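# Put phone on comic book, laptop on its stand

## Task

Place the phone so it lies flat with all of it resting on the comic book, and place the closed laptop on the laptop stand with its top face upward and one long edge sitting squarely against the stand's lips; at the end neither gripper may be in contact with the phone or the laptop.

## Robot and tools

Robot: two arms, left_arm and right_arm, each with a parallel two-finger gripper. Scene frame: origin at table-top height, halfway between the nominal arm bases; +x points out over the table, +z up, left_arm on the +y side (arm names do not match image sides). Calibrated bases: left_arm at (+0.031, +0.243, 0) m, quat_wxyz (+1.000, 0, 0, +0.014); right_arm at (-0.029, -0.309, 0) m, quat_wxyz (+1.000, 0, 0, +0.003). A camera stand is fixed behind the arms. Each gripper's fingers point along its own +z and open along its own y; the reported end_effector_position is the point between the pads, roughly 1 cm back from the tips. Reported poses can be a few centimetres off, worse at long reach.

Row format (shared by execute_actions and move): one flat list of 14 numbers, each in [-1, 1], always for both arms: dx, dy, dz, rx, ry, rz, opening of left_arm, then the same seven for right_arm. The first six are an offset, not a pose: they are measured along scene-frame axes from that arm's Hand target as it stood when the action or move began, and rotation is about the Hand target's position. Scale: 1.0 equals 0.6 m of translation or 180 degrees; rx, ry, rz form a single rotation vector. A translation longer than 1.0 may be shortened along its direction. Opening is absolute, not an offset: +1 is fully open (0.094 m), -1 is closed. Sending six zeros re-requests the current Hand target; a zero in the opening slot is a real command (half open), so repeat the present opening to leave a gripper unchanged.

execute_actions(actions, cameras): actions is a list of actions; each action is a list of up to 15 rows, one per 1/30 s step, and a short action repeats its last row for the remaining steps. Every row of an action counts from the same start pose, not from the previous row, while each new action or call starts from the Hand target then current, so repeating an offset keeps moving the arm. Images return only if actions is empty or cameras requests them.

move(target, speed, blend, opening_speed, grip_force, blocking, cameras): straight-line motion toward one row of offsets, or a list of up to 15 rows where every row counts from the same starting Hand targets. speed is m/s, 0.002 to 4.3, default 0.25 (rotation up to twice that in rad/s); one value or one per target. blend (m) rounds corners in a list; 0 means stop at each. opening_speed: rate along the -1..+1 scale per second, at least 0.2; use it to close gently on fragile parts. grip_force: newtons per pad, 10 to 50, one value or one per arm, persistent; lower forces close slowly. blocking=false returns after about 0.5 s while motion continues. Paths do not avoid obstacles or the other arm, total at most 10 s, and the gripper can lag or overshoot, more when fast or when the arm is nearly straight. Avoid paths near an arm's own base. The result adds a move: line, such as done, off_target, moving, held or fault; arms not named are done (within 10 mm and 2 degrees). limits=paced means the sent pose was clipped; limits=held means a check withheld steps.

wait(seconds 0 to 10): lets time pass with commands held; a running move continues. stop(): brakes a running move. zoom_image(camera, region): camera is cam_head_left or cam_head_right (each 896x504); region [x0, y0, x1, y1] in pixels from the top-left, at most 504 wide and high, from the newest image. finished_scene(scene): ends the current scene irreversibly; give the current scene's number.

Results: end_effector_position (m) and end_effector_quat_wxyz in the scene frame; Hand target is the last commanded pose after clipping, and the next offsets count from it. Commanded orientation is clipped to within 40 degrees of the measured one each step. Grippers often settle a few centimetres short because of friction and weight; that alone is not contact; resend the shortfall as an offset. grip_measured uses the opening scale; empty it reads up to about 2.5 mm wide, and under a firm grip on a hard part about 3 mm narrower than the part. To release, command well above grip_measured. grip_effort_nm is gripper motor effort (negative closing), not pad force, and keeps a residual at rest. Joint torques include arm weight and have offsets; entries 3 and 4 wrap at ±28 N m. Joint velocities may be listed as within noise or omitted. Motor temperatures: at 85 °C a MOTOR HOT line appears; at 100 °C that arm drops and faults for 30 to 60 s or more. Holding loads, stretching out, or pushing toward unreachable poses heats motors.

Cautions: do not let anything fall or be left off the table; do not drop parts, release moving parts, slam, or push hard; faster moves and targets deeper past contact press harder. A blocked arm keeps pushing until commanded back past its gripper. Keep grippers, housings and wrist cameras apart, since the clearance check does not guard them, and never close one gripper on the other's fingers. Loose objects may occasionally be nudged by outside disturbances, so check before finishing.

Each tool is called as name(argument=value, ...), one argument or row to a line, values as JSON.

## Session

execute_actions(
  actions=[],
)

Scene clock: 0.00 s.
left_arm: end_effector_position=(+0.4918, +0.7722, +0.2721) grip_measured=+1.000 grip_effort_nm=n/a end_effector_quat_wxyz=(+0.538, +0.343, +0.763, +0.102) | right_arm: end_effector_position=(+0.0818, -0.5453, +0.1553) grip_measured=+1.000 grip_effort_nm=n/a end_effector_quat_wxyz=(-0.017, +0.931, +0.365, +0.017)
Joint positions: left_arm=[1.048 1.958 1.826 -0.907 1.087 1.594 0.094] | right_arm=[-1.159 1.066 0.823 -1.361 -0.035 1.239 0.094]
Joint velocities: within noise
Joint torques (N m): no reading
Motor temperatures (°C): left_arm=[23 25 27 24 28 25 28] | right_arm=[27 30 27 25 24 24 25]
Heat: left arm: hottest wrist yaw 28 °C; right arm: hottest shoulder 30 °C.
Hand target: left_arm +0.4940, +0.7762, +0.2939; +0.539, +0.352, +0.755, +0.121 | right_arm +0.0850, -0.5526, +0.1636; -0.006, +0.931, +0.366, +0.017
Tool commands: left_gripper/opening=+1.0 right_gripper/opening=+1.0

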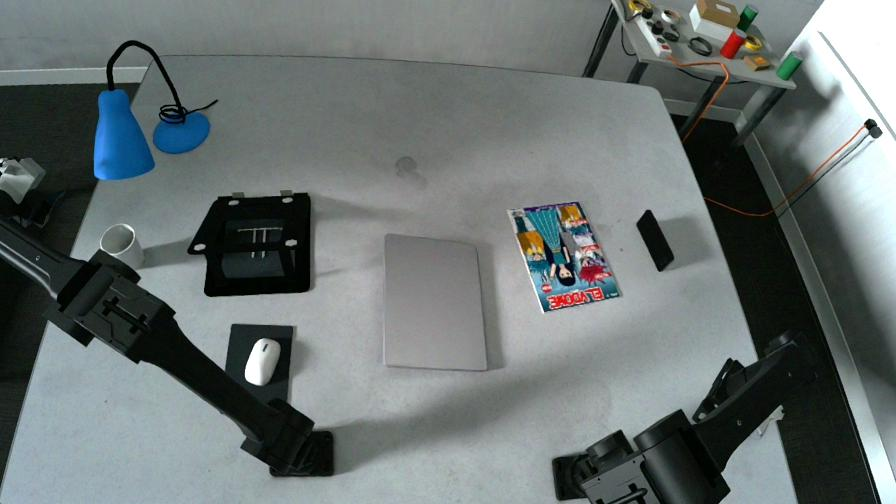

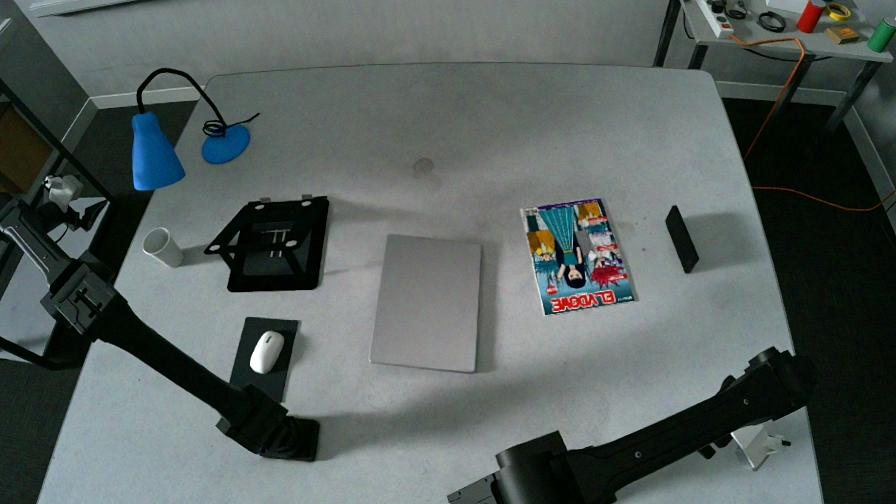

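zoom_image(
  camera="cam_head_left",
  region=[170, 170, 350, 310],
)

zoom_image(
  camera="cam_head_right",
  region=[190, 170, 350, 310],
)

zoom_image(
  camera="cam_head_left",
  region=[500, 180, 700, 330],
)

zoom_image(
  camera="cam_head_right",
  region=[500, 180, 720, 330],
)

zoom_image(
  camera="cam_head_right",
  region=[350, 210, 530, 390],
)

Scaled by 2.800.

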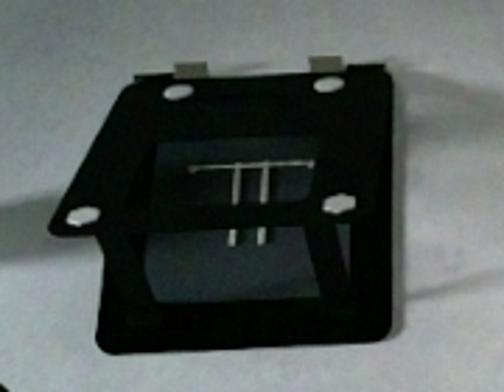

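Scaled by 3.150.

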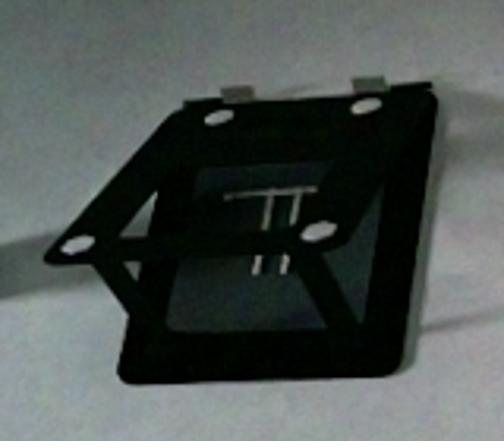

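Scaled by 2.520.

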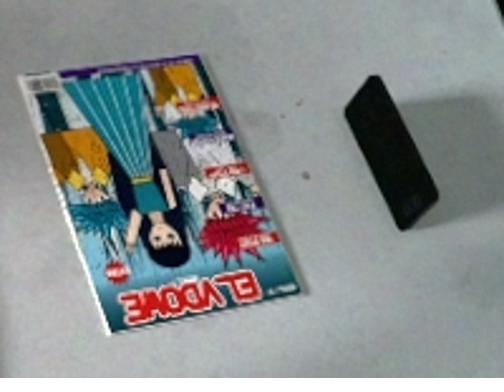

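Scaled by 2.291.

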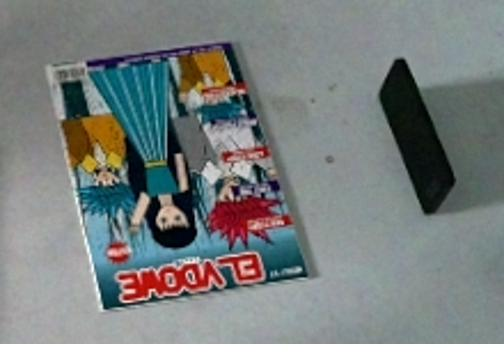

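Scaled by 2.800.

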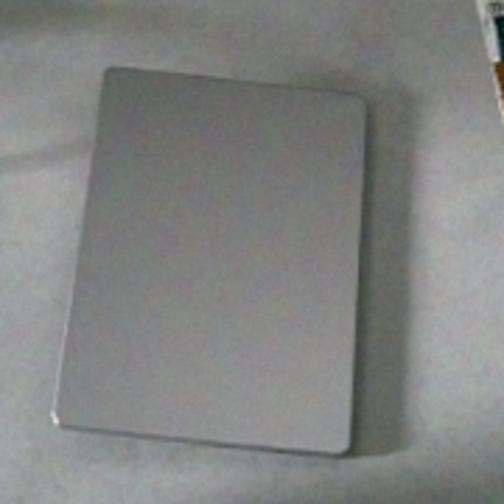

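move(
  target=[-0.4067, -0.5437, 0.0935, 0.444, 0.0995, -0.622, 1.0, 0.4417, 0.421, 0.144, 0, 0, -0.239, 1.0],
  speed=0.4,
  cameras=["all"],
)

Scene clock: 136.23 s.
left_arm: end_effector_position=(+0.2518, +0.4536, +0.3511) grip_measured=+1.000 grip_effort_nm=0.02 end_effector_quat_wxyz=(-0.369, +0.697, +0.594, +0.158) | right_arm: end_effector_position=(+0.3329, -0.3005, +0.2368) grip_measured=+1.000 grip_effort_nm=-0.01 end_effector_quat_wxyz=(-0.260, +0.887, +0.377, +0.063)
Joint positions: left_arm=[0.302 1.052 1.182 -1.67 -0.827 2.075 0.094] | right_arm=[-0.213 1.396 1.246 -1.635 -0.501 2.075 0.094]
Joint torques (N m): left_arm=[-2.37 -7.36 9.55 -0.16 -0.58 0.08] | right_arm=[1.08 -10.81 12.14 -0.62 -0.28 0.25]
Motor temperatures (°C): left_arm=[23 32 35 24 28 24 27] | right_arm=[27 30 39 25 24 23 25]
Heat: left arm: hottest elbow 35 °C; right arm: hottest elbow 39 °C.
Hand target: left_arm +0.2500, +0.4499, +0.3500; -0.223, +0.900, +0.361, +0.095 | right_arm +0.3501, -0.3001, +0.2499; -0.073, +0.991, +0.105, +0.031
Off the commanded pose: left_arm 0.004 m, 92 deg; orientation clipped | right_arm 0.022 m, 55 deg; orientation clipped.
joint sent to its limit (left arm) — joint 4 (wrist pitch), lower limit; joint 6 (wrist roll), upper limit. The joint targets are off in orientation, not in position.
joint sent to its limit (right arm) — joint 6 (wrist roll), upper limit. The joint targets are off in orientation, not in position.
move: off_target (left_arm, right_arm); limits=paced

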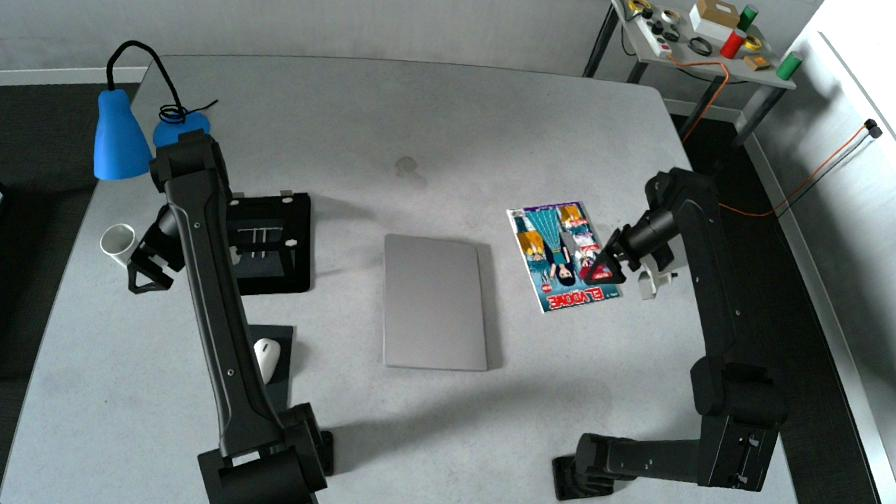

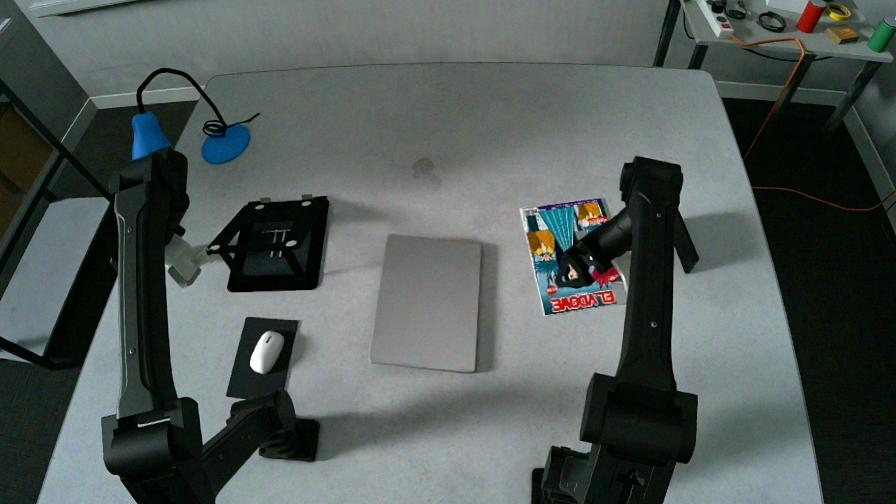

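move(
  target=[0.0833, -0.4167, -0.0833, -0.078, -0.183, 0.738, 1.0, 0.0, -0.1, -0.0833, -0.029, -0.068, 0.930, 1.0],
  speed=0.6,
  cameras=["all"],
)

Scene clock: 151.20 s.
left_arm: end_effector_position=(+0.2986, +0.2043, +0.2946) grip_measured=+1.000 grip_effort_nm=0.00 end_effector_quat_wxyz=(+0.020, -0.003, +1.000, -0.003) | right_arm: end_effector_position=(+0.3533, -0.3587, +0.1989) grip_measured=+1.000 grip_effort_nm=-0.02 end_effector_quat_wxyz=(-0.008, +0.001, +1.000, -0.001)
Joint positions: left_arm=[-0.169 1.022 1.162 -1.67 0 -0.146 0.094] | right_arm=[-0.131 1.371 1.191 -1.406 0.004 -0.124 0.094]
Joint torques (N m): left_arm=[-2.96 -6.12 12.04 0.09 -0.05 -0.03] | right_arm=[0.15 -14.1 7.16 0.47 -0.05 0.04]
Heat: left arm: hottest elbow 34 °C; right arm: hottest elbow 39 °C.
Hand target: left_arm +0.2999, +0.1999, +0.3000; -0.001, +0.000, +1.000, +0.000 | right_arm +0.3502, -0.3601, +0.2000; +0.000, +0.000, +1.000, -0.001
Off the commanded pose: left_arm 0.007 m, 2 deg | right_arm 0.004 m, 1 deg.
joint sent to its limit (left arm) — joint 4 (wrist pitch), lower limit. The joint targets still meet the commanded pose.
move: done

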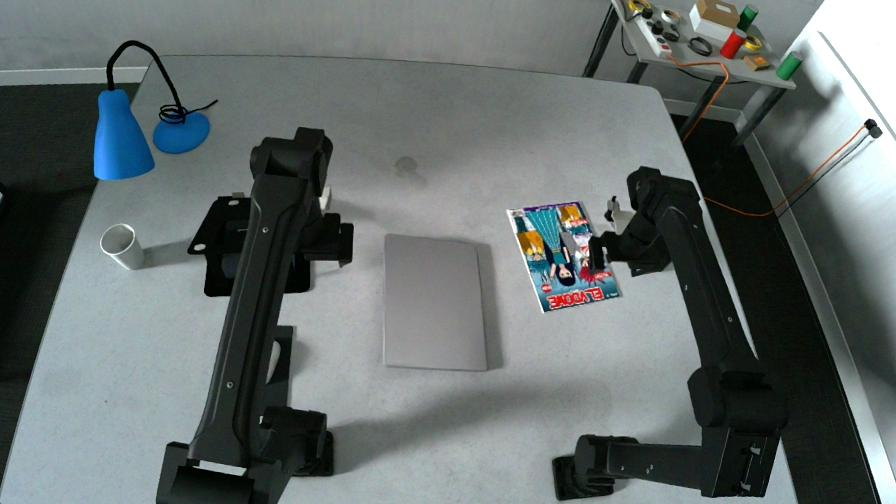

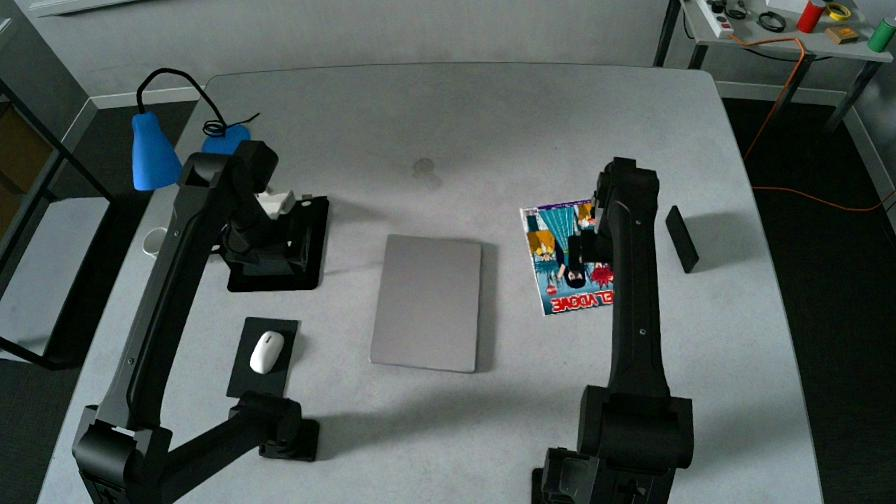

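zoom_image(
  camera="cam_head_left",
  region=[560, 160, 720, 310],
)

zoom_image(
  camera="cam_head_right",
  region=[520, 140, 720, 330],
)

zoom_image(
  camera="cam_head_left",
  region=[180, 120, 380, 310],
)

zoom_image(
  camera="cam_head_right",
  region=[190, 120, 370, 310],
)

Scaled by 3.150.

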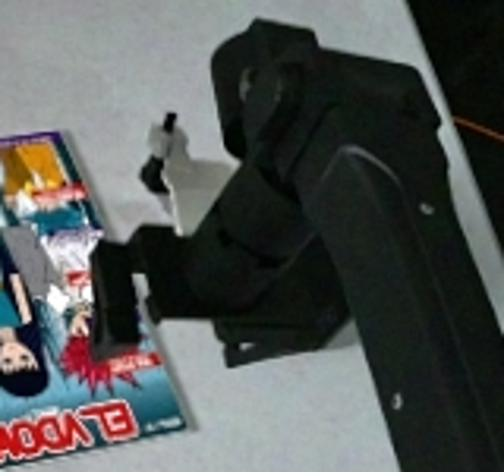

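Scaled by 2.520.

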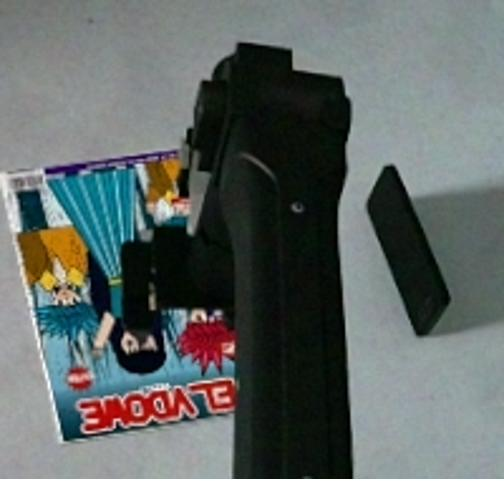

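Scaled by 2.520.

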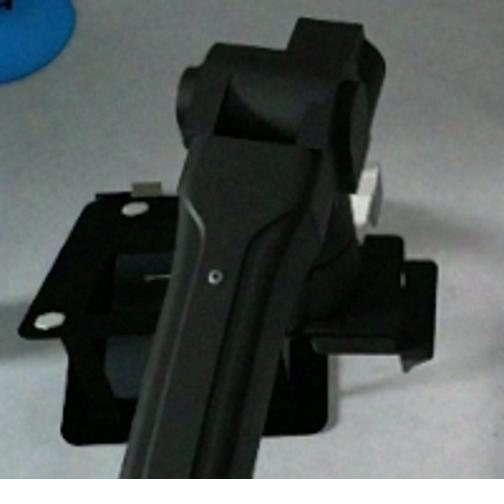

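Scaled by 2.653.

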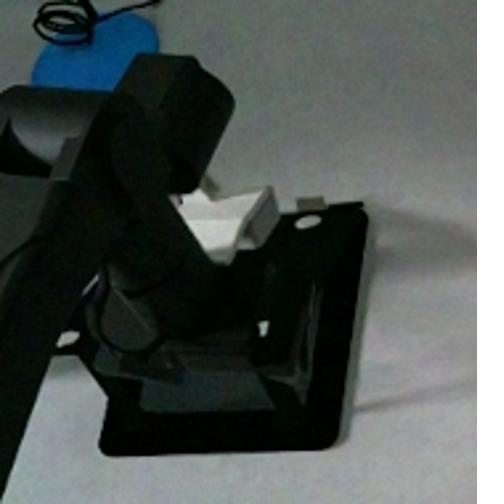

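move(
  target=[-0.0833, -0.3333, -0.25, 0, 0, 0, -1.0, 0.1667, -0.15, -0.1333, 0, 0, 0, -1.0],
  speed=0.4,
  cameras=["all"],
)

Scene clock: 195.03 s.
left_arm: end_effector_position=(+0.2489, +0.0063, +0.1496) grip_measured=-0.981 grip_effort_nm=-1.00 end_effector_quat_wxyz=(-0.007, -0.002, +1.000, +0.004) | right_arm: end_effector_position=(+0.4280, -0.4395, +0.1114) grip_measured=-0.991 grip_effort_nm=-0.50 end_effector_quat_wxyz=(-0.020, -0.001, +1.000, +0.004)
Joint positions: left_arm=[-0.85 1.233 0.933 -1.285 0.004 -0.825 0.001] | right_arm=[-0.281 1.678 1.3 -1.234 0.003 -0.277 0]
Joint torques (N m): left_arm=[-2.61 -9.17 10.45 0.51 -0.16 -0.09] | right_arm=[-0.03 -15.79 11.79 0.31 -0.04 0.07]
Motor temperatures (°C): left_arm=[23 27 36 24 27 24 27] | right_arm=[27 33 35 25 24 23 25]
Heat: left arm: hottest elbow 36 °C; right arm: hottest elbow 35 °C.
Hand target: left_arm +0.2500, +0.0000, +0.1501; -0.001, +0.000, +1.000, +0.000 | right_arm +0.4502, -0.4501, +0.1201; +0.000, +0.000, +1.000, -0.001
Off the commanded pose: left_arm 0.006 m, 1 deg | right_arm 0.026 m, 2 deg.
move: off_target (right_arm)

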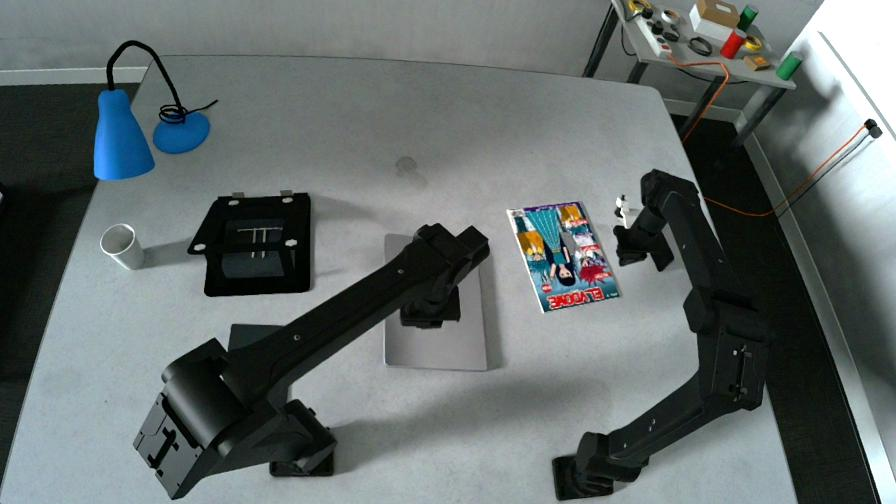

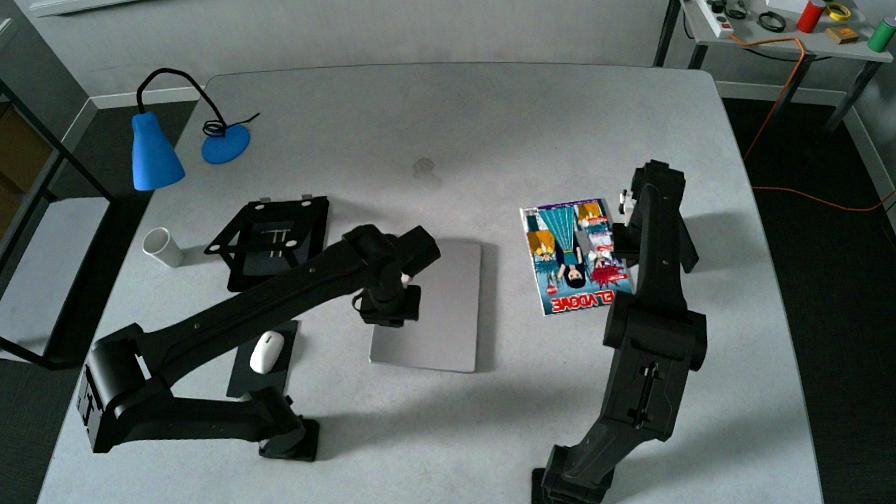

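zoom_image(
  camera="cam_head_left",
  region=[560, 160, 740, 310],
)

zoom_image(
  camera="cam_head_right",
  region=[560, 150, 740, 310],
)

zoom_image(
  camera="cam_head_left",
  region=[370, 210, 510, 390],
)

zoom_image(
  camera="cam_head_right",
  region=[330, 210, 500, 390],
)

Scaled by 2.800.

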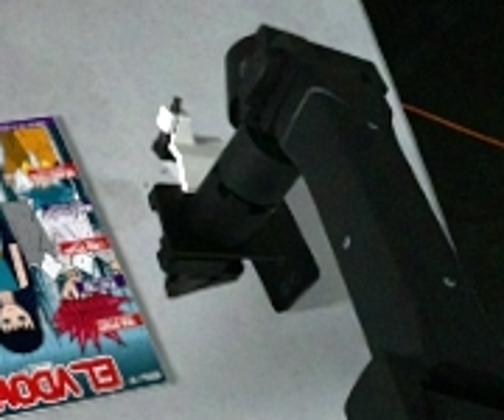

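Scaled by 2.800.

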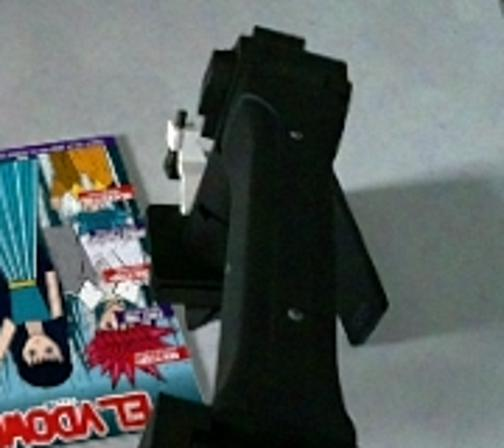

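Scaled by 2.800.

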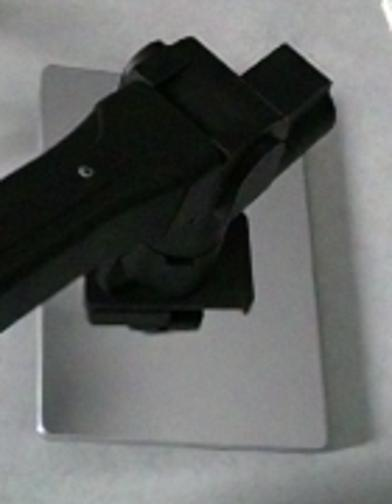

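Scaled by 2.800.

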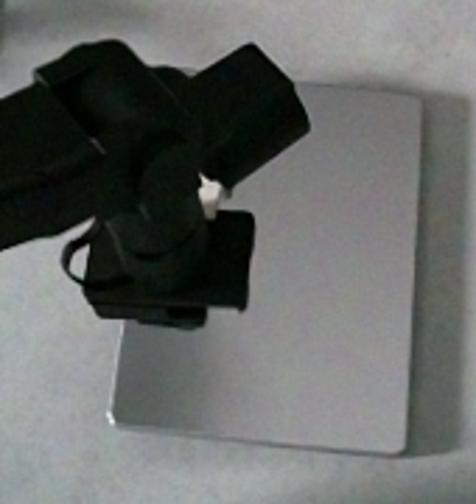

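move(
  target=[-0.3333, 0.9, 0.25, 0, 0, 0, -1.0, 0.12, -0.0667, 0.0667, 0, 0, 0, 1.0],
  speed=0.5,
  cameras=["all"],
)

Scene clock: 254.73 s.
left_arm: end_effector_position=(+0.0529, +0.5249, +0.2749) grip_measured=-0.981 grip_effort_nm=-0.99 end_effector_quat_wxyz=(-0.004, +0.003, +1.000, -0.018) | right_arm: end_effector_position=(+0.5062, -0.4783, +0.1536) grip_measured=+0.999 grip_effort_nm=0.07 end_effector_quat_wxyz=(-0.010, -0.003, +1.000, +0.001)
Joint positions: left_arm=[1.462 1.101 1.163 -1.67 -0.005 1.497 0.001] | right_arm=[-0.309 1.85 1.654 -1.395 0.003 -0.309 0.094]
Joint torques (N m): left_arm=[-0.21 -6.89 16.84 -0.16 0.21 0.08] | right_arm=[-0.26 -18.73 12.62 -0.25 -0.05 0.09]
Motor temperatures (°C): left_arm=[23 27 34 24 27 24 28] | right_arm=[27 32 44 25 24 23 25]
Heat: left arm: hottest elbow 34 °C; right arm: hottest elbow 44 °C.
Hand target: left_arm +0.0501, +0.5400, +0.3001; -0.001, +0.000, +1.000, +0.000 | right_arm +0.5222, -0.4901, +0.1599; +0.000, +0.000, +1.000, -0.001
Off the commanded pose: left_arm 0.029 m, 2 deg | right_arm 0.021 m, 1 deg.
joint sent to its limit (left arm) — joint 4 (wrist pitch), lower limit. The joint targets still meet the commanded pose.
move: off_target (left_arm, right_arm)

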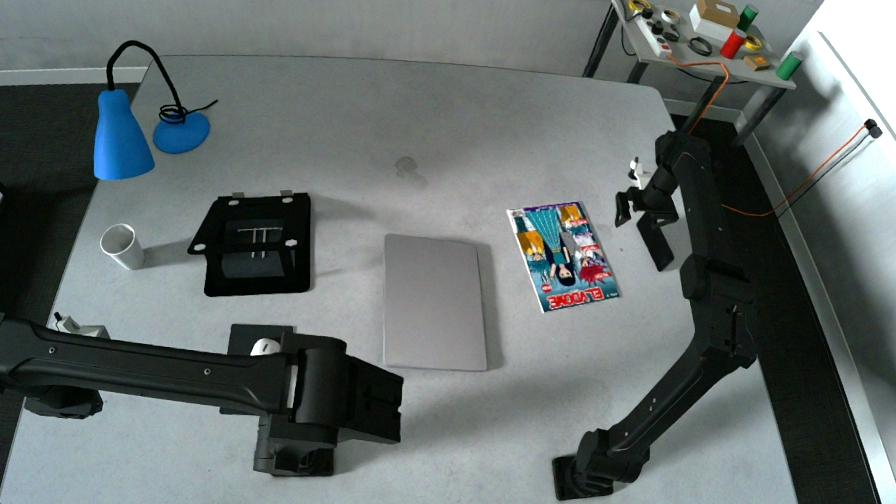

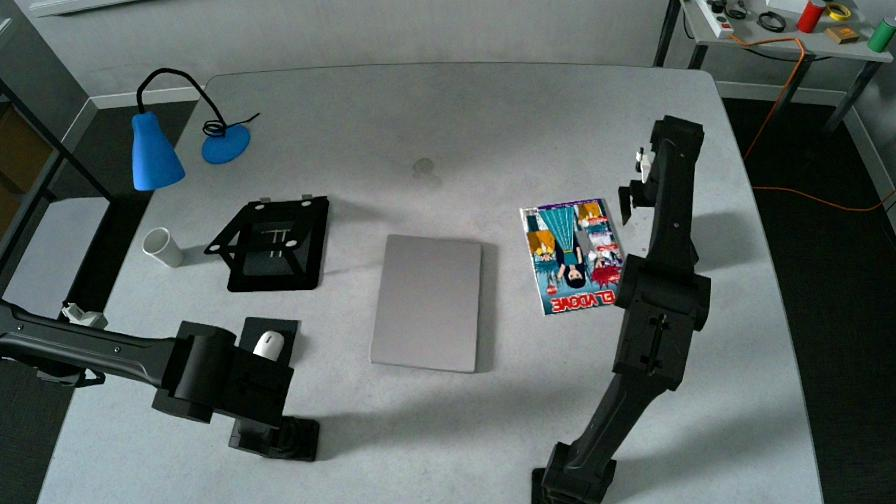

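zoom_image(
  camera="cam_head_left",
  region=[590, 130, 730, 290],
)

zoom_image(
  camera="cam_head_right",
  region=[590, 100, 750, 300],
)

Scaled by 3.150.

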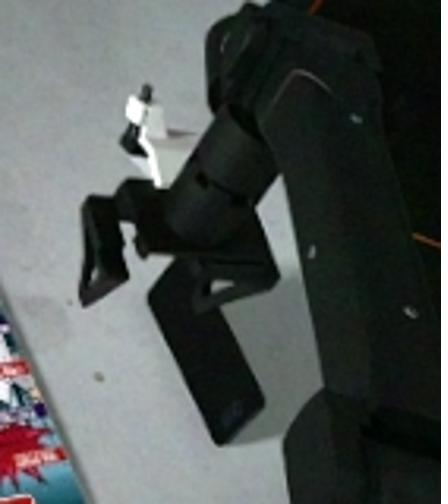

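Scaled by 2.520.

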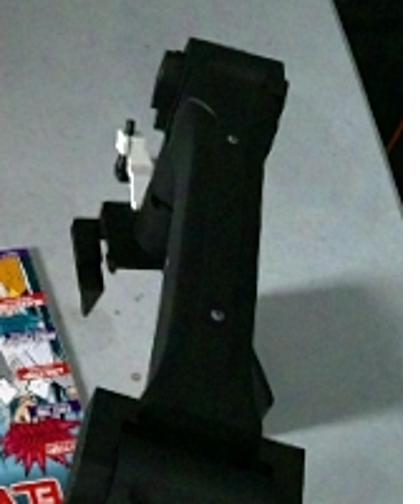

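move(
  target=[0, 0, 0, 0, 0, 0, -1.0, 0.0397, -0.153, -0.0398, 0, 0, 0.0556, 1.0],
  speed=0.25,
  cameras=["all"],
)

zoom_image(
  camera="cam_head_left",
  region=[600, 130, 740, 290],
)

zoom_image(
  camera="cam_head_right",
  region=[600, 120, 760, 300],
)

Scene clock: 268.80 s.
left_arm: end_effector_position=(+0.0529, +0.5249, +0.2749) grip_measured=-0.981 grip_effort_nm=-0.99 end_effector_quat_wxyz=(-0.004, +0.004, +1.000, -0.018) | right_arm: end_effector_position=(+0.5289, -0.5784, +0.1304) grip_measured=+0.999 grip_effort_nm=0.07 end_effector_quat_wxyz=(-0.010, -0.081, +0.997, +0.004)
Joint positions: left_arm=[1.462 1.101 1.163 -1.67 -0.005 1.498 0.001] | right_arm=[-0.453 2.021 1.854 -1.424 0.003 -0.609 0.094]
Joint torques (N m): left_arm=[-0.21 -7.53 16.8 -0.05 0.16 0.11] | right_arm=[0.97 -21.66 12.55 -0.12 -0.08 0.09]
Heat: left arm: hottest elbow 35 °C; right arm: hottest elbow 45 °C.
Hand target: left_arm +0.0501, +0.5400, +0.3001; -0.001, +0.000, +1.000, +0.000 | right_arm +0.5460, -0.5819, +0.1362; +0.000, -0.088, +0.996, -0.001
Off the commanded pose: left_arm 0.029 m, 2 deg | right_arm 0.018 m, 1 deg.
joint sent to its limit (left arm) — joint 4 (wrist pitch), lower limit. The joint targets still meet the commanded pose.
move: off_target (left_arm, right_arm)

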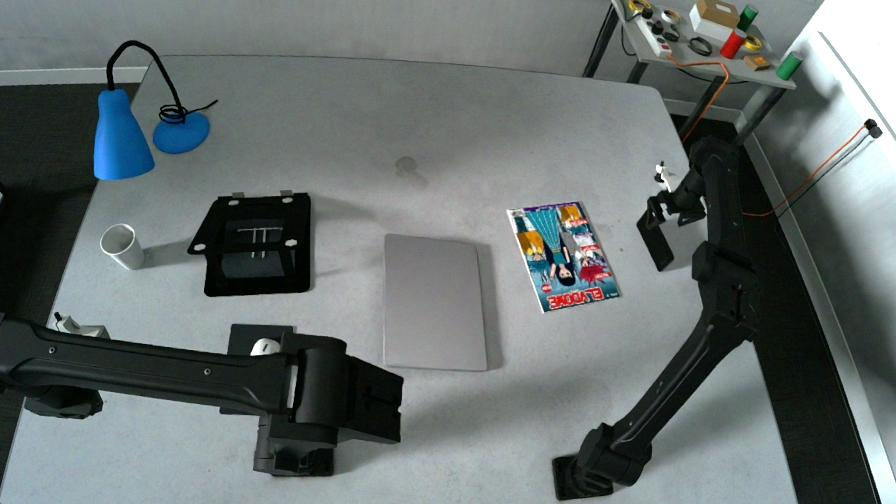

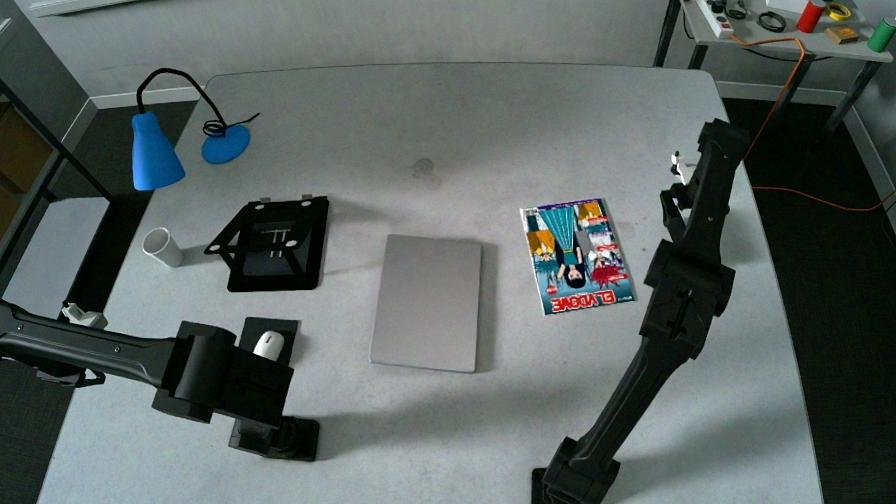

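Scaled by 3.150.

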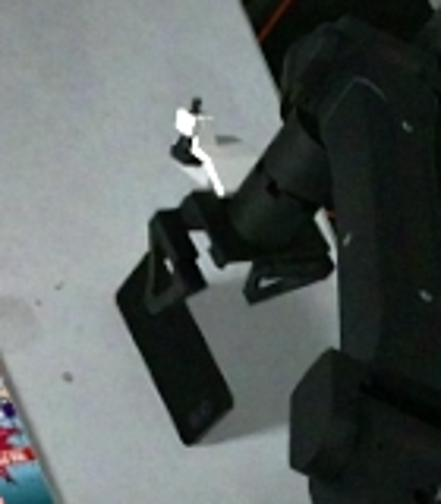

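Scaled by 2.800.

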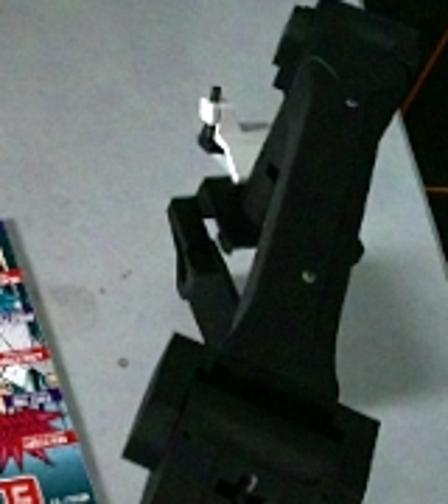

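move(
  target=[0, 0, 0, 0, 0, 0, -1.0, -0.0033, 0.0133, -0.108, 0, 0, 0, 1.0],
  speed=0.15,
  cameras=["cam_head_left", "cam_head_right"],
)

zoom_image(
  camera="cam_head_left",
  region=[600, 130, 740, 290],
)

zoom_image(
  camera="cam_head_right",
  region=[610, 120, 770, 300],
)

Scene clock: 276.57 s.
left_arm: end_effector_position=(+0.0529, +0.5249, +0.2749) grip_measured=-0.981 grip_effort_nm=-0.99 end_effector_quat_wxyz=(-0.004, +0.004, +1.000, -0.018) | right_arm: end_effector_position=(+0.5410, -0.5818, +0.0886) grip_measured=+0.999 grip_effort_nm=0.07 end_effector_quat_wxyz=(+0.008, -0.082, +0.997, -0.007)
Joint positions: left_arm=[1.462 1.101 1.163 -1.67 -0.005 1.498 0.001] | right_arm=[-0.45 2.052 1.792 -1.29 0.003 -0.609 0.094]
Joint torques (N m): left_arm=[0.15 -7.24 16.8 -0.13 0.13 0.09] | right_arm=[1.44 -22.53 7.45 0.53 -0.07 0.17]
Heat: left arm: hottest elbow 36 °C; right arm: hottest elbow 44 °C.
Hand target: left_arm +0.0501, +0.5400, +0.3001; -0.001, +0.000, +1.000, +0.000 | right_arm +0.5440, -0.5739, +0.0712; +0.000, -0.087, +0.996, -0.001
Off the commanded pose: left_arm 0.029 m, 2 deg | right_arm 0.019 m, 1 deg.
joint sent to its limit (left arm) — joint 4 (wrist pitch), lower limit. The joint targets still meet the commanded pose.
move: off_target (left_arm, right_arm)

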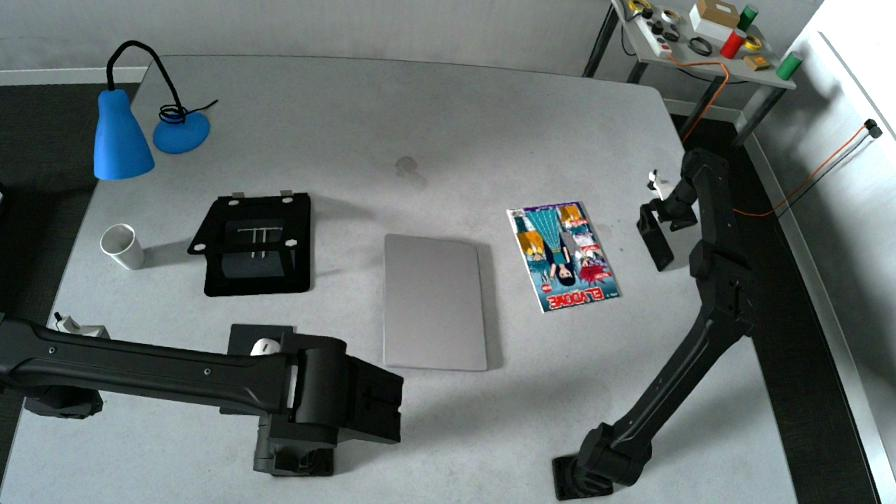

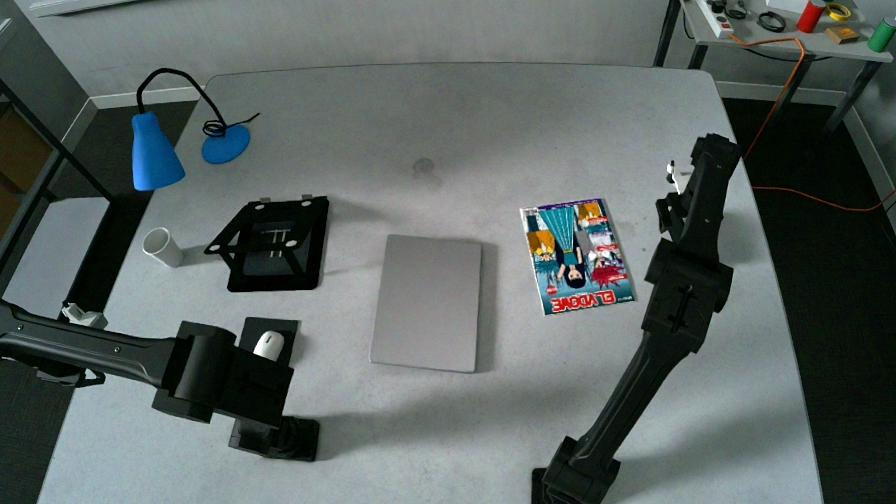

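Scaled by 3.150.

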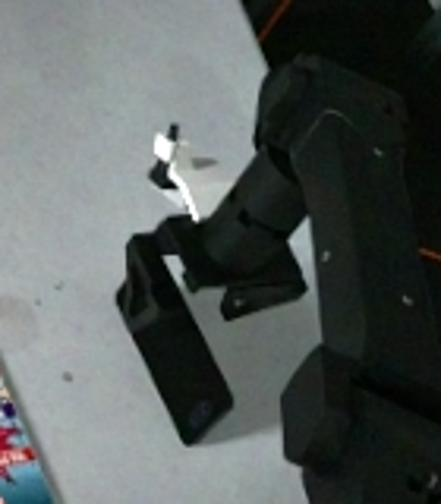

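Scaled by 2.800.

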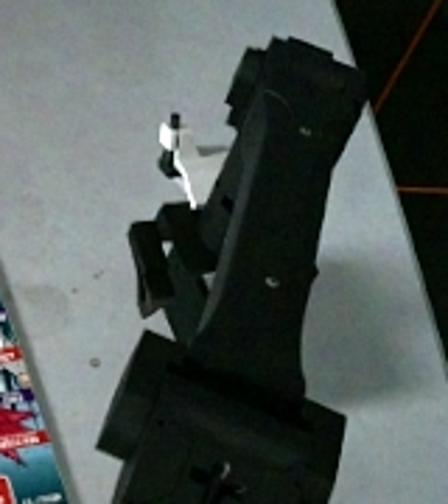

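move(
  target=[0, 0, 0, 0, 0, 0, -1.0, -0.0133, 0.0183, -0.0477, 0, 0, 0, 1.0],
  speed=0.1,
  cameras=["cam_head_left", "cam_head_right"],
)

zoom_image(
  camera="cam_head_left",
  region=[600, 130, 740, 290],
)

Scene clock: 295.77 s.
left_arm: end_effector_position=(+0.0529, +0.5249, +0.2749) grip_measured=-0.981 grip_effort_nm=-0.99 end_effector_quat_wxyz=(-0.004, +0.004, +1.000, -0.018) | right_arm: end_effector_position=(+0.5357, -0.5709, +0.0586) grip_measured=+0.999 grip_effort_nm=0.07 end_effector_quat_wxyz=(+0.008, -0.086, +0.996, -0.006)
Joint positions: left_arm=[1.462 1.101 1.163 -1.67 -0.005 1.498 0.001] | right_arm=[-0.437 2.052 1.71 -1.209 0.003 -0.604 0.094]
Joint torques (N m): left_arm=[-0.26 -7.36 16.85 0.06 0.12 0.11] | right_arm=[1.32 -22.77 6.97 0.64 -0.07 0.22]
Heat: left arm: hottest elbow 38 °C; right arm: hottest elbow 41 °C.
Hand target: left_arm +0.0501, +0.5400, +0.3001; -0.001, +0.000, +1.000, +0.000 | right_arm +0.5359, -0.5629, +0.0425; +0.000, -0.088, +0.996, -0.001
Off the commanded pose: left_arm 0.029 m, 2 deg | right_arm 0.018 m, 1 deg.
joint sent to its limit (left arm) — joint 4 (wrist pitch), lower limit. The joint targets still meet the commanded pose.
move: off_target (left_arm, right_arm)

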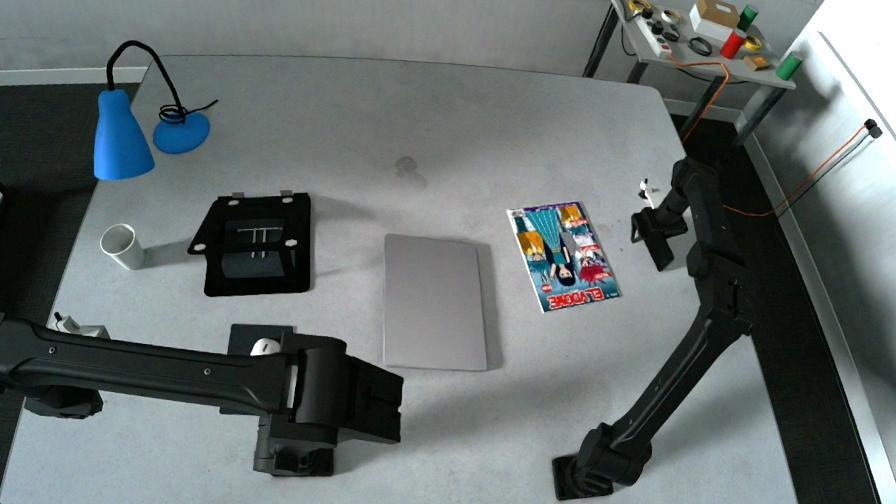

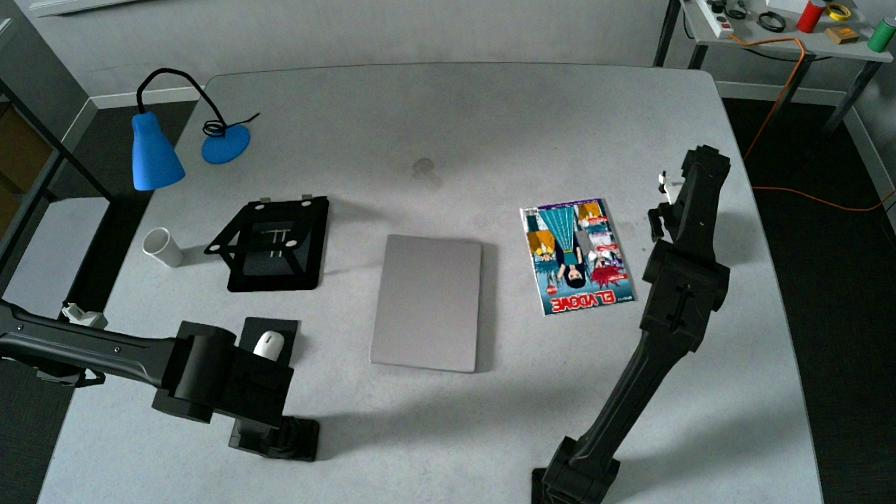

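Scaled by 3.150.

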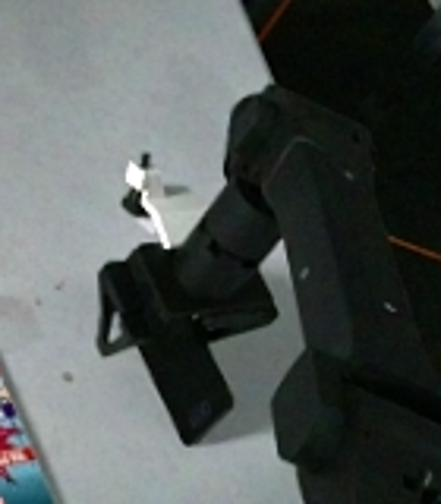

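zoom_image(
  camera="cam_head_left",
  region=[620, 190, 700, 280],
)

zoom_image(
  camera="cam_head_right",
  region=[630, 180, 740, 280],
)

Scaled by 5.600.

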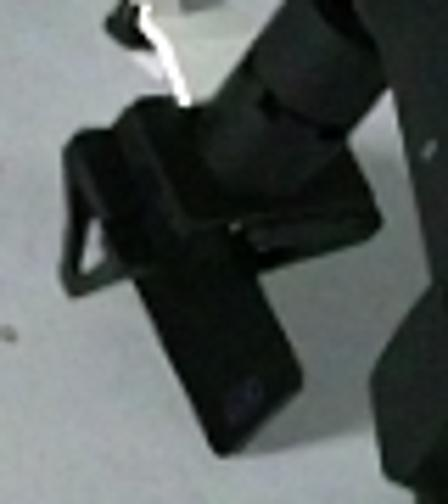

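Scaled by 4.582.

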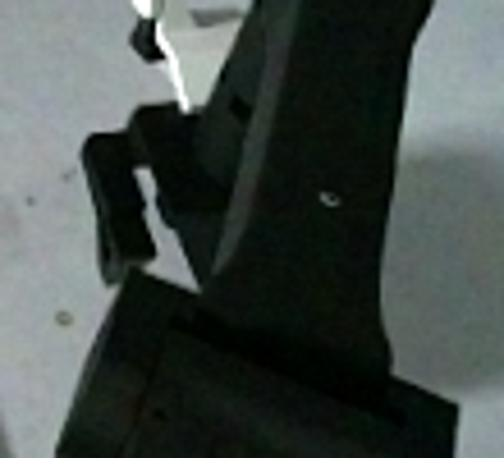

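move(
  target=[0.4165, -0.4333, 0.1667, 0, -0.5, 0, 1.0, 0, 0, 0, 0, 0, 0, 1.0],
  speed=0.6,
  cameras=["cam_head_left", "cam_head_right"],
)

zoom_image(
  camera="cam_head_left",
  region=[180, 150, 480, 400],
)

zoom_image(
  camera="cam_head_right",
  region=[150, 150, 450, 400],
)

Scene clock: 315.70 s.
left_arm: end_effector_position=(+0.3005, +0.2841, +0.3987) grip_measured=+0.998 grip_effort_nm=0.13 end_effector_quat_wxyz=(+0.699, -0.004, +0.715, +0.004) | right_arm: end_effector_position=(+0.5358, -0.5709, +0.0586) grip_measured=+0.999 grip_effort_nm=0.07 end_effector_quat_wxyz=(+0.008, -0.086, +0.996, -0.006)
Joint positions: left_arm=[0.365 0.225 0.553 -0.352 0.382 0.01 0.094] | right_arm=[-0.437 2.052 1.71 -1.208 0.003 -0.604 0.094]
Joint torques (N m): left_arm=[-2.32 0.73 10.55 2.69 -0.07 -0.11] | right_arm=[1.38 -22.48 6.93 0.55 -0.07 0.22]
Motor temperatures (°C): left_arm=[23 26 39 24 27 24 29] | right_arm=[27 35 39 25 24 23 25]
Heat: left arm: hottest elbow 39 °C; right arm: hottest elbow 39 °C.
Hand target: left_arm +0.2999, +0.2800, +0.4002; +0.707, +0.000, +0.708, +0.000 | right_arm +0.5360, -0.5629, +0.0425; +0.000, -0.087, +0.996, -0.001
Off the commanded pose: left_arm 0.004 m, 1 deg | right_arm 0.018 m, 1 deg.
move: off_target (right_arm)

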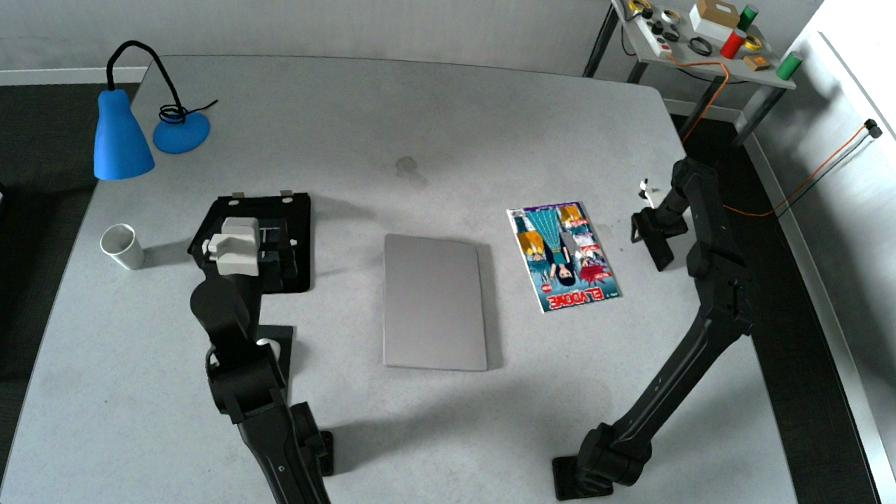

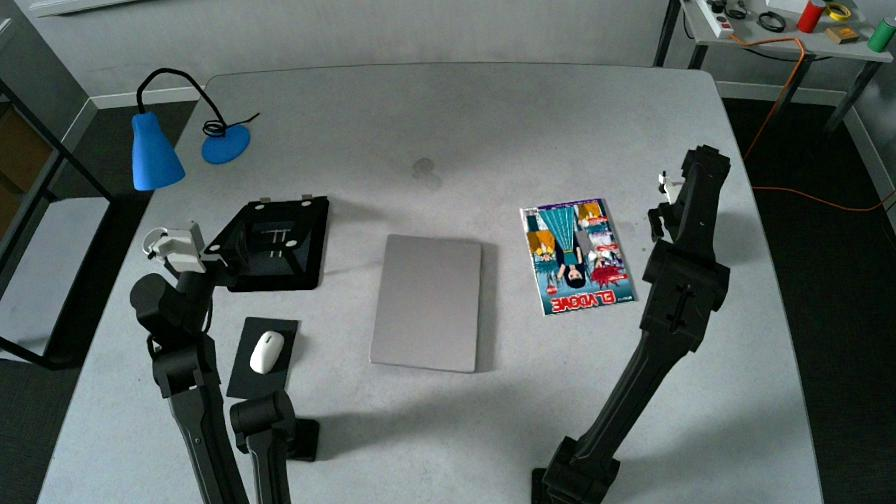

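Scaled by 1.680.

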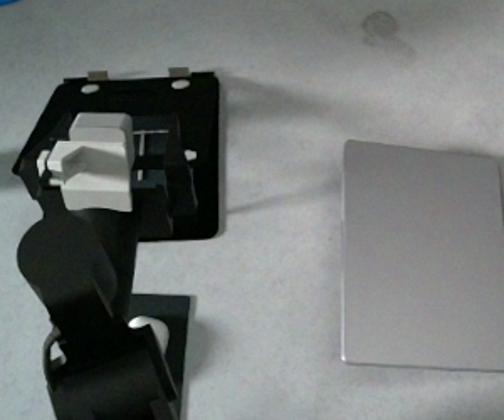

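Scaled by 1.680.

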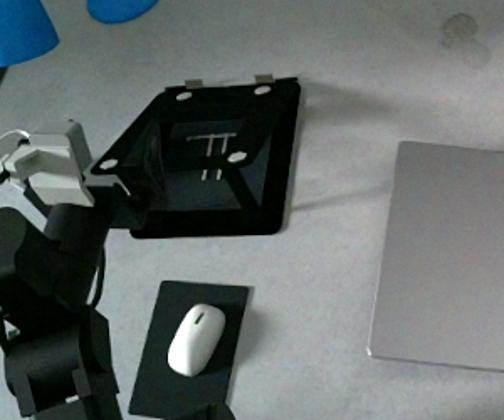

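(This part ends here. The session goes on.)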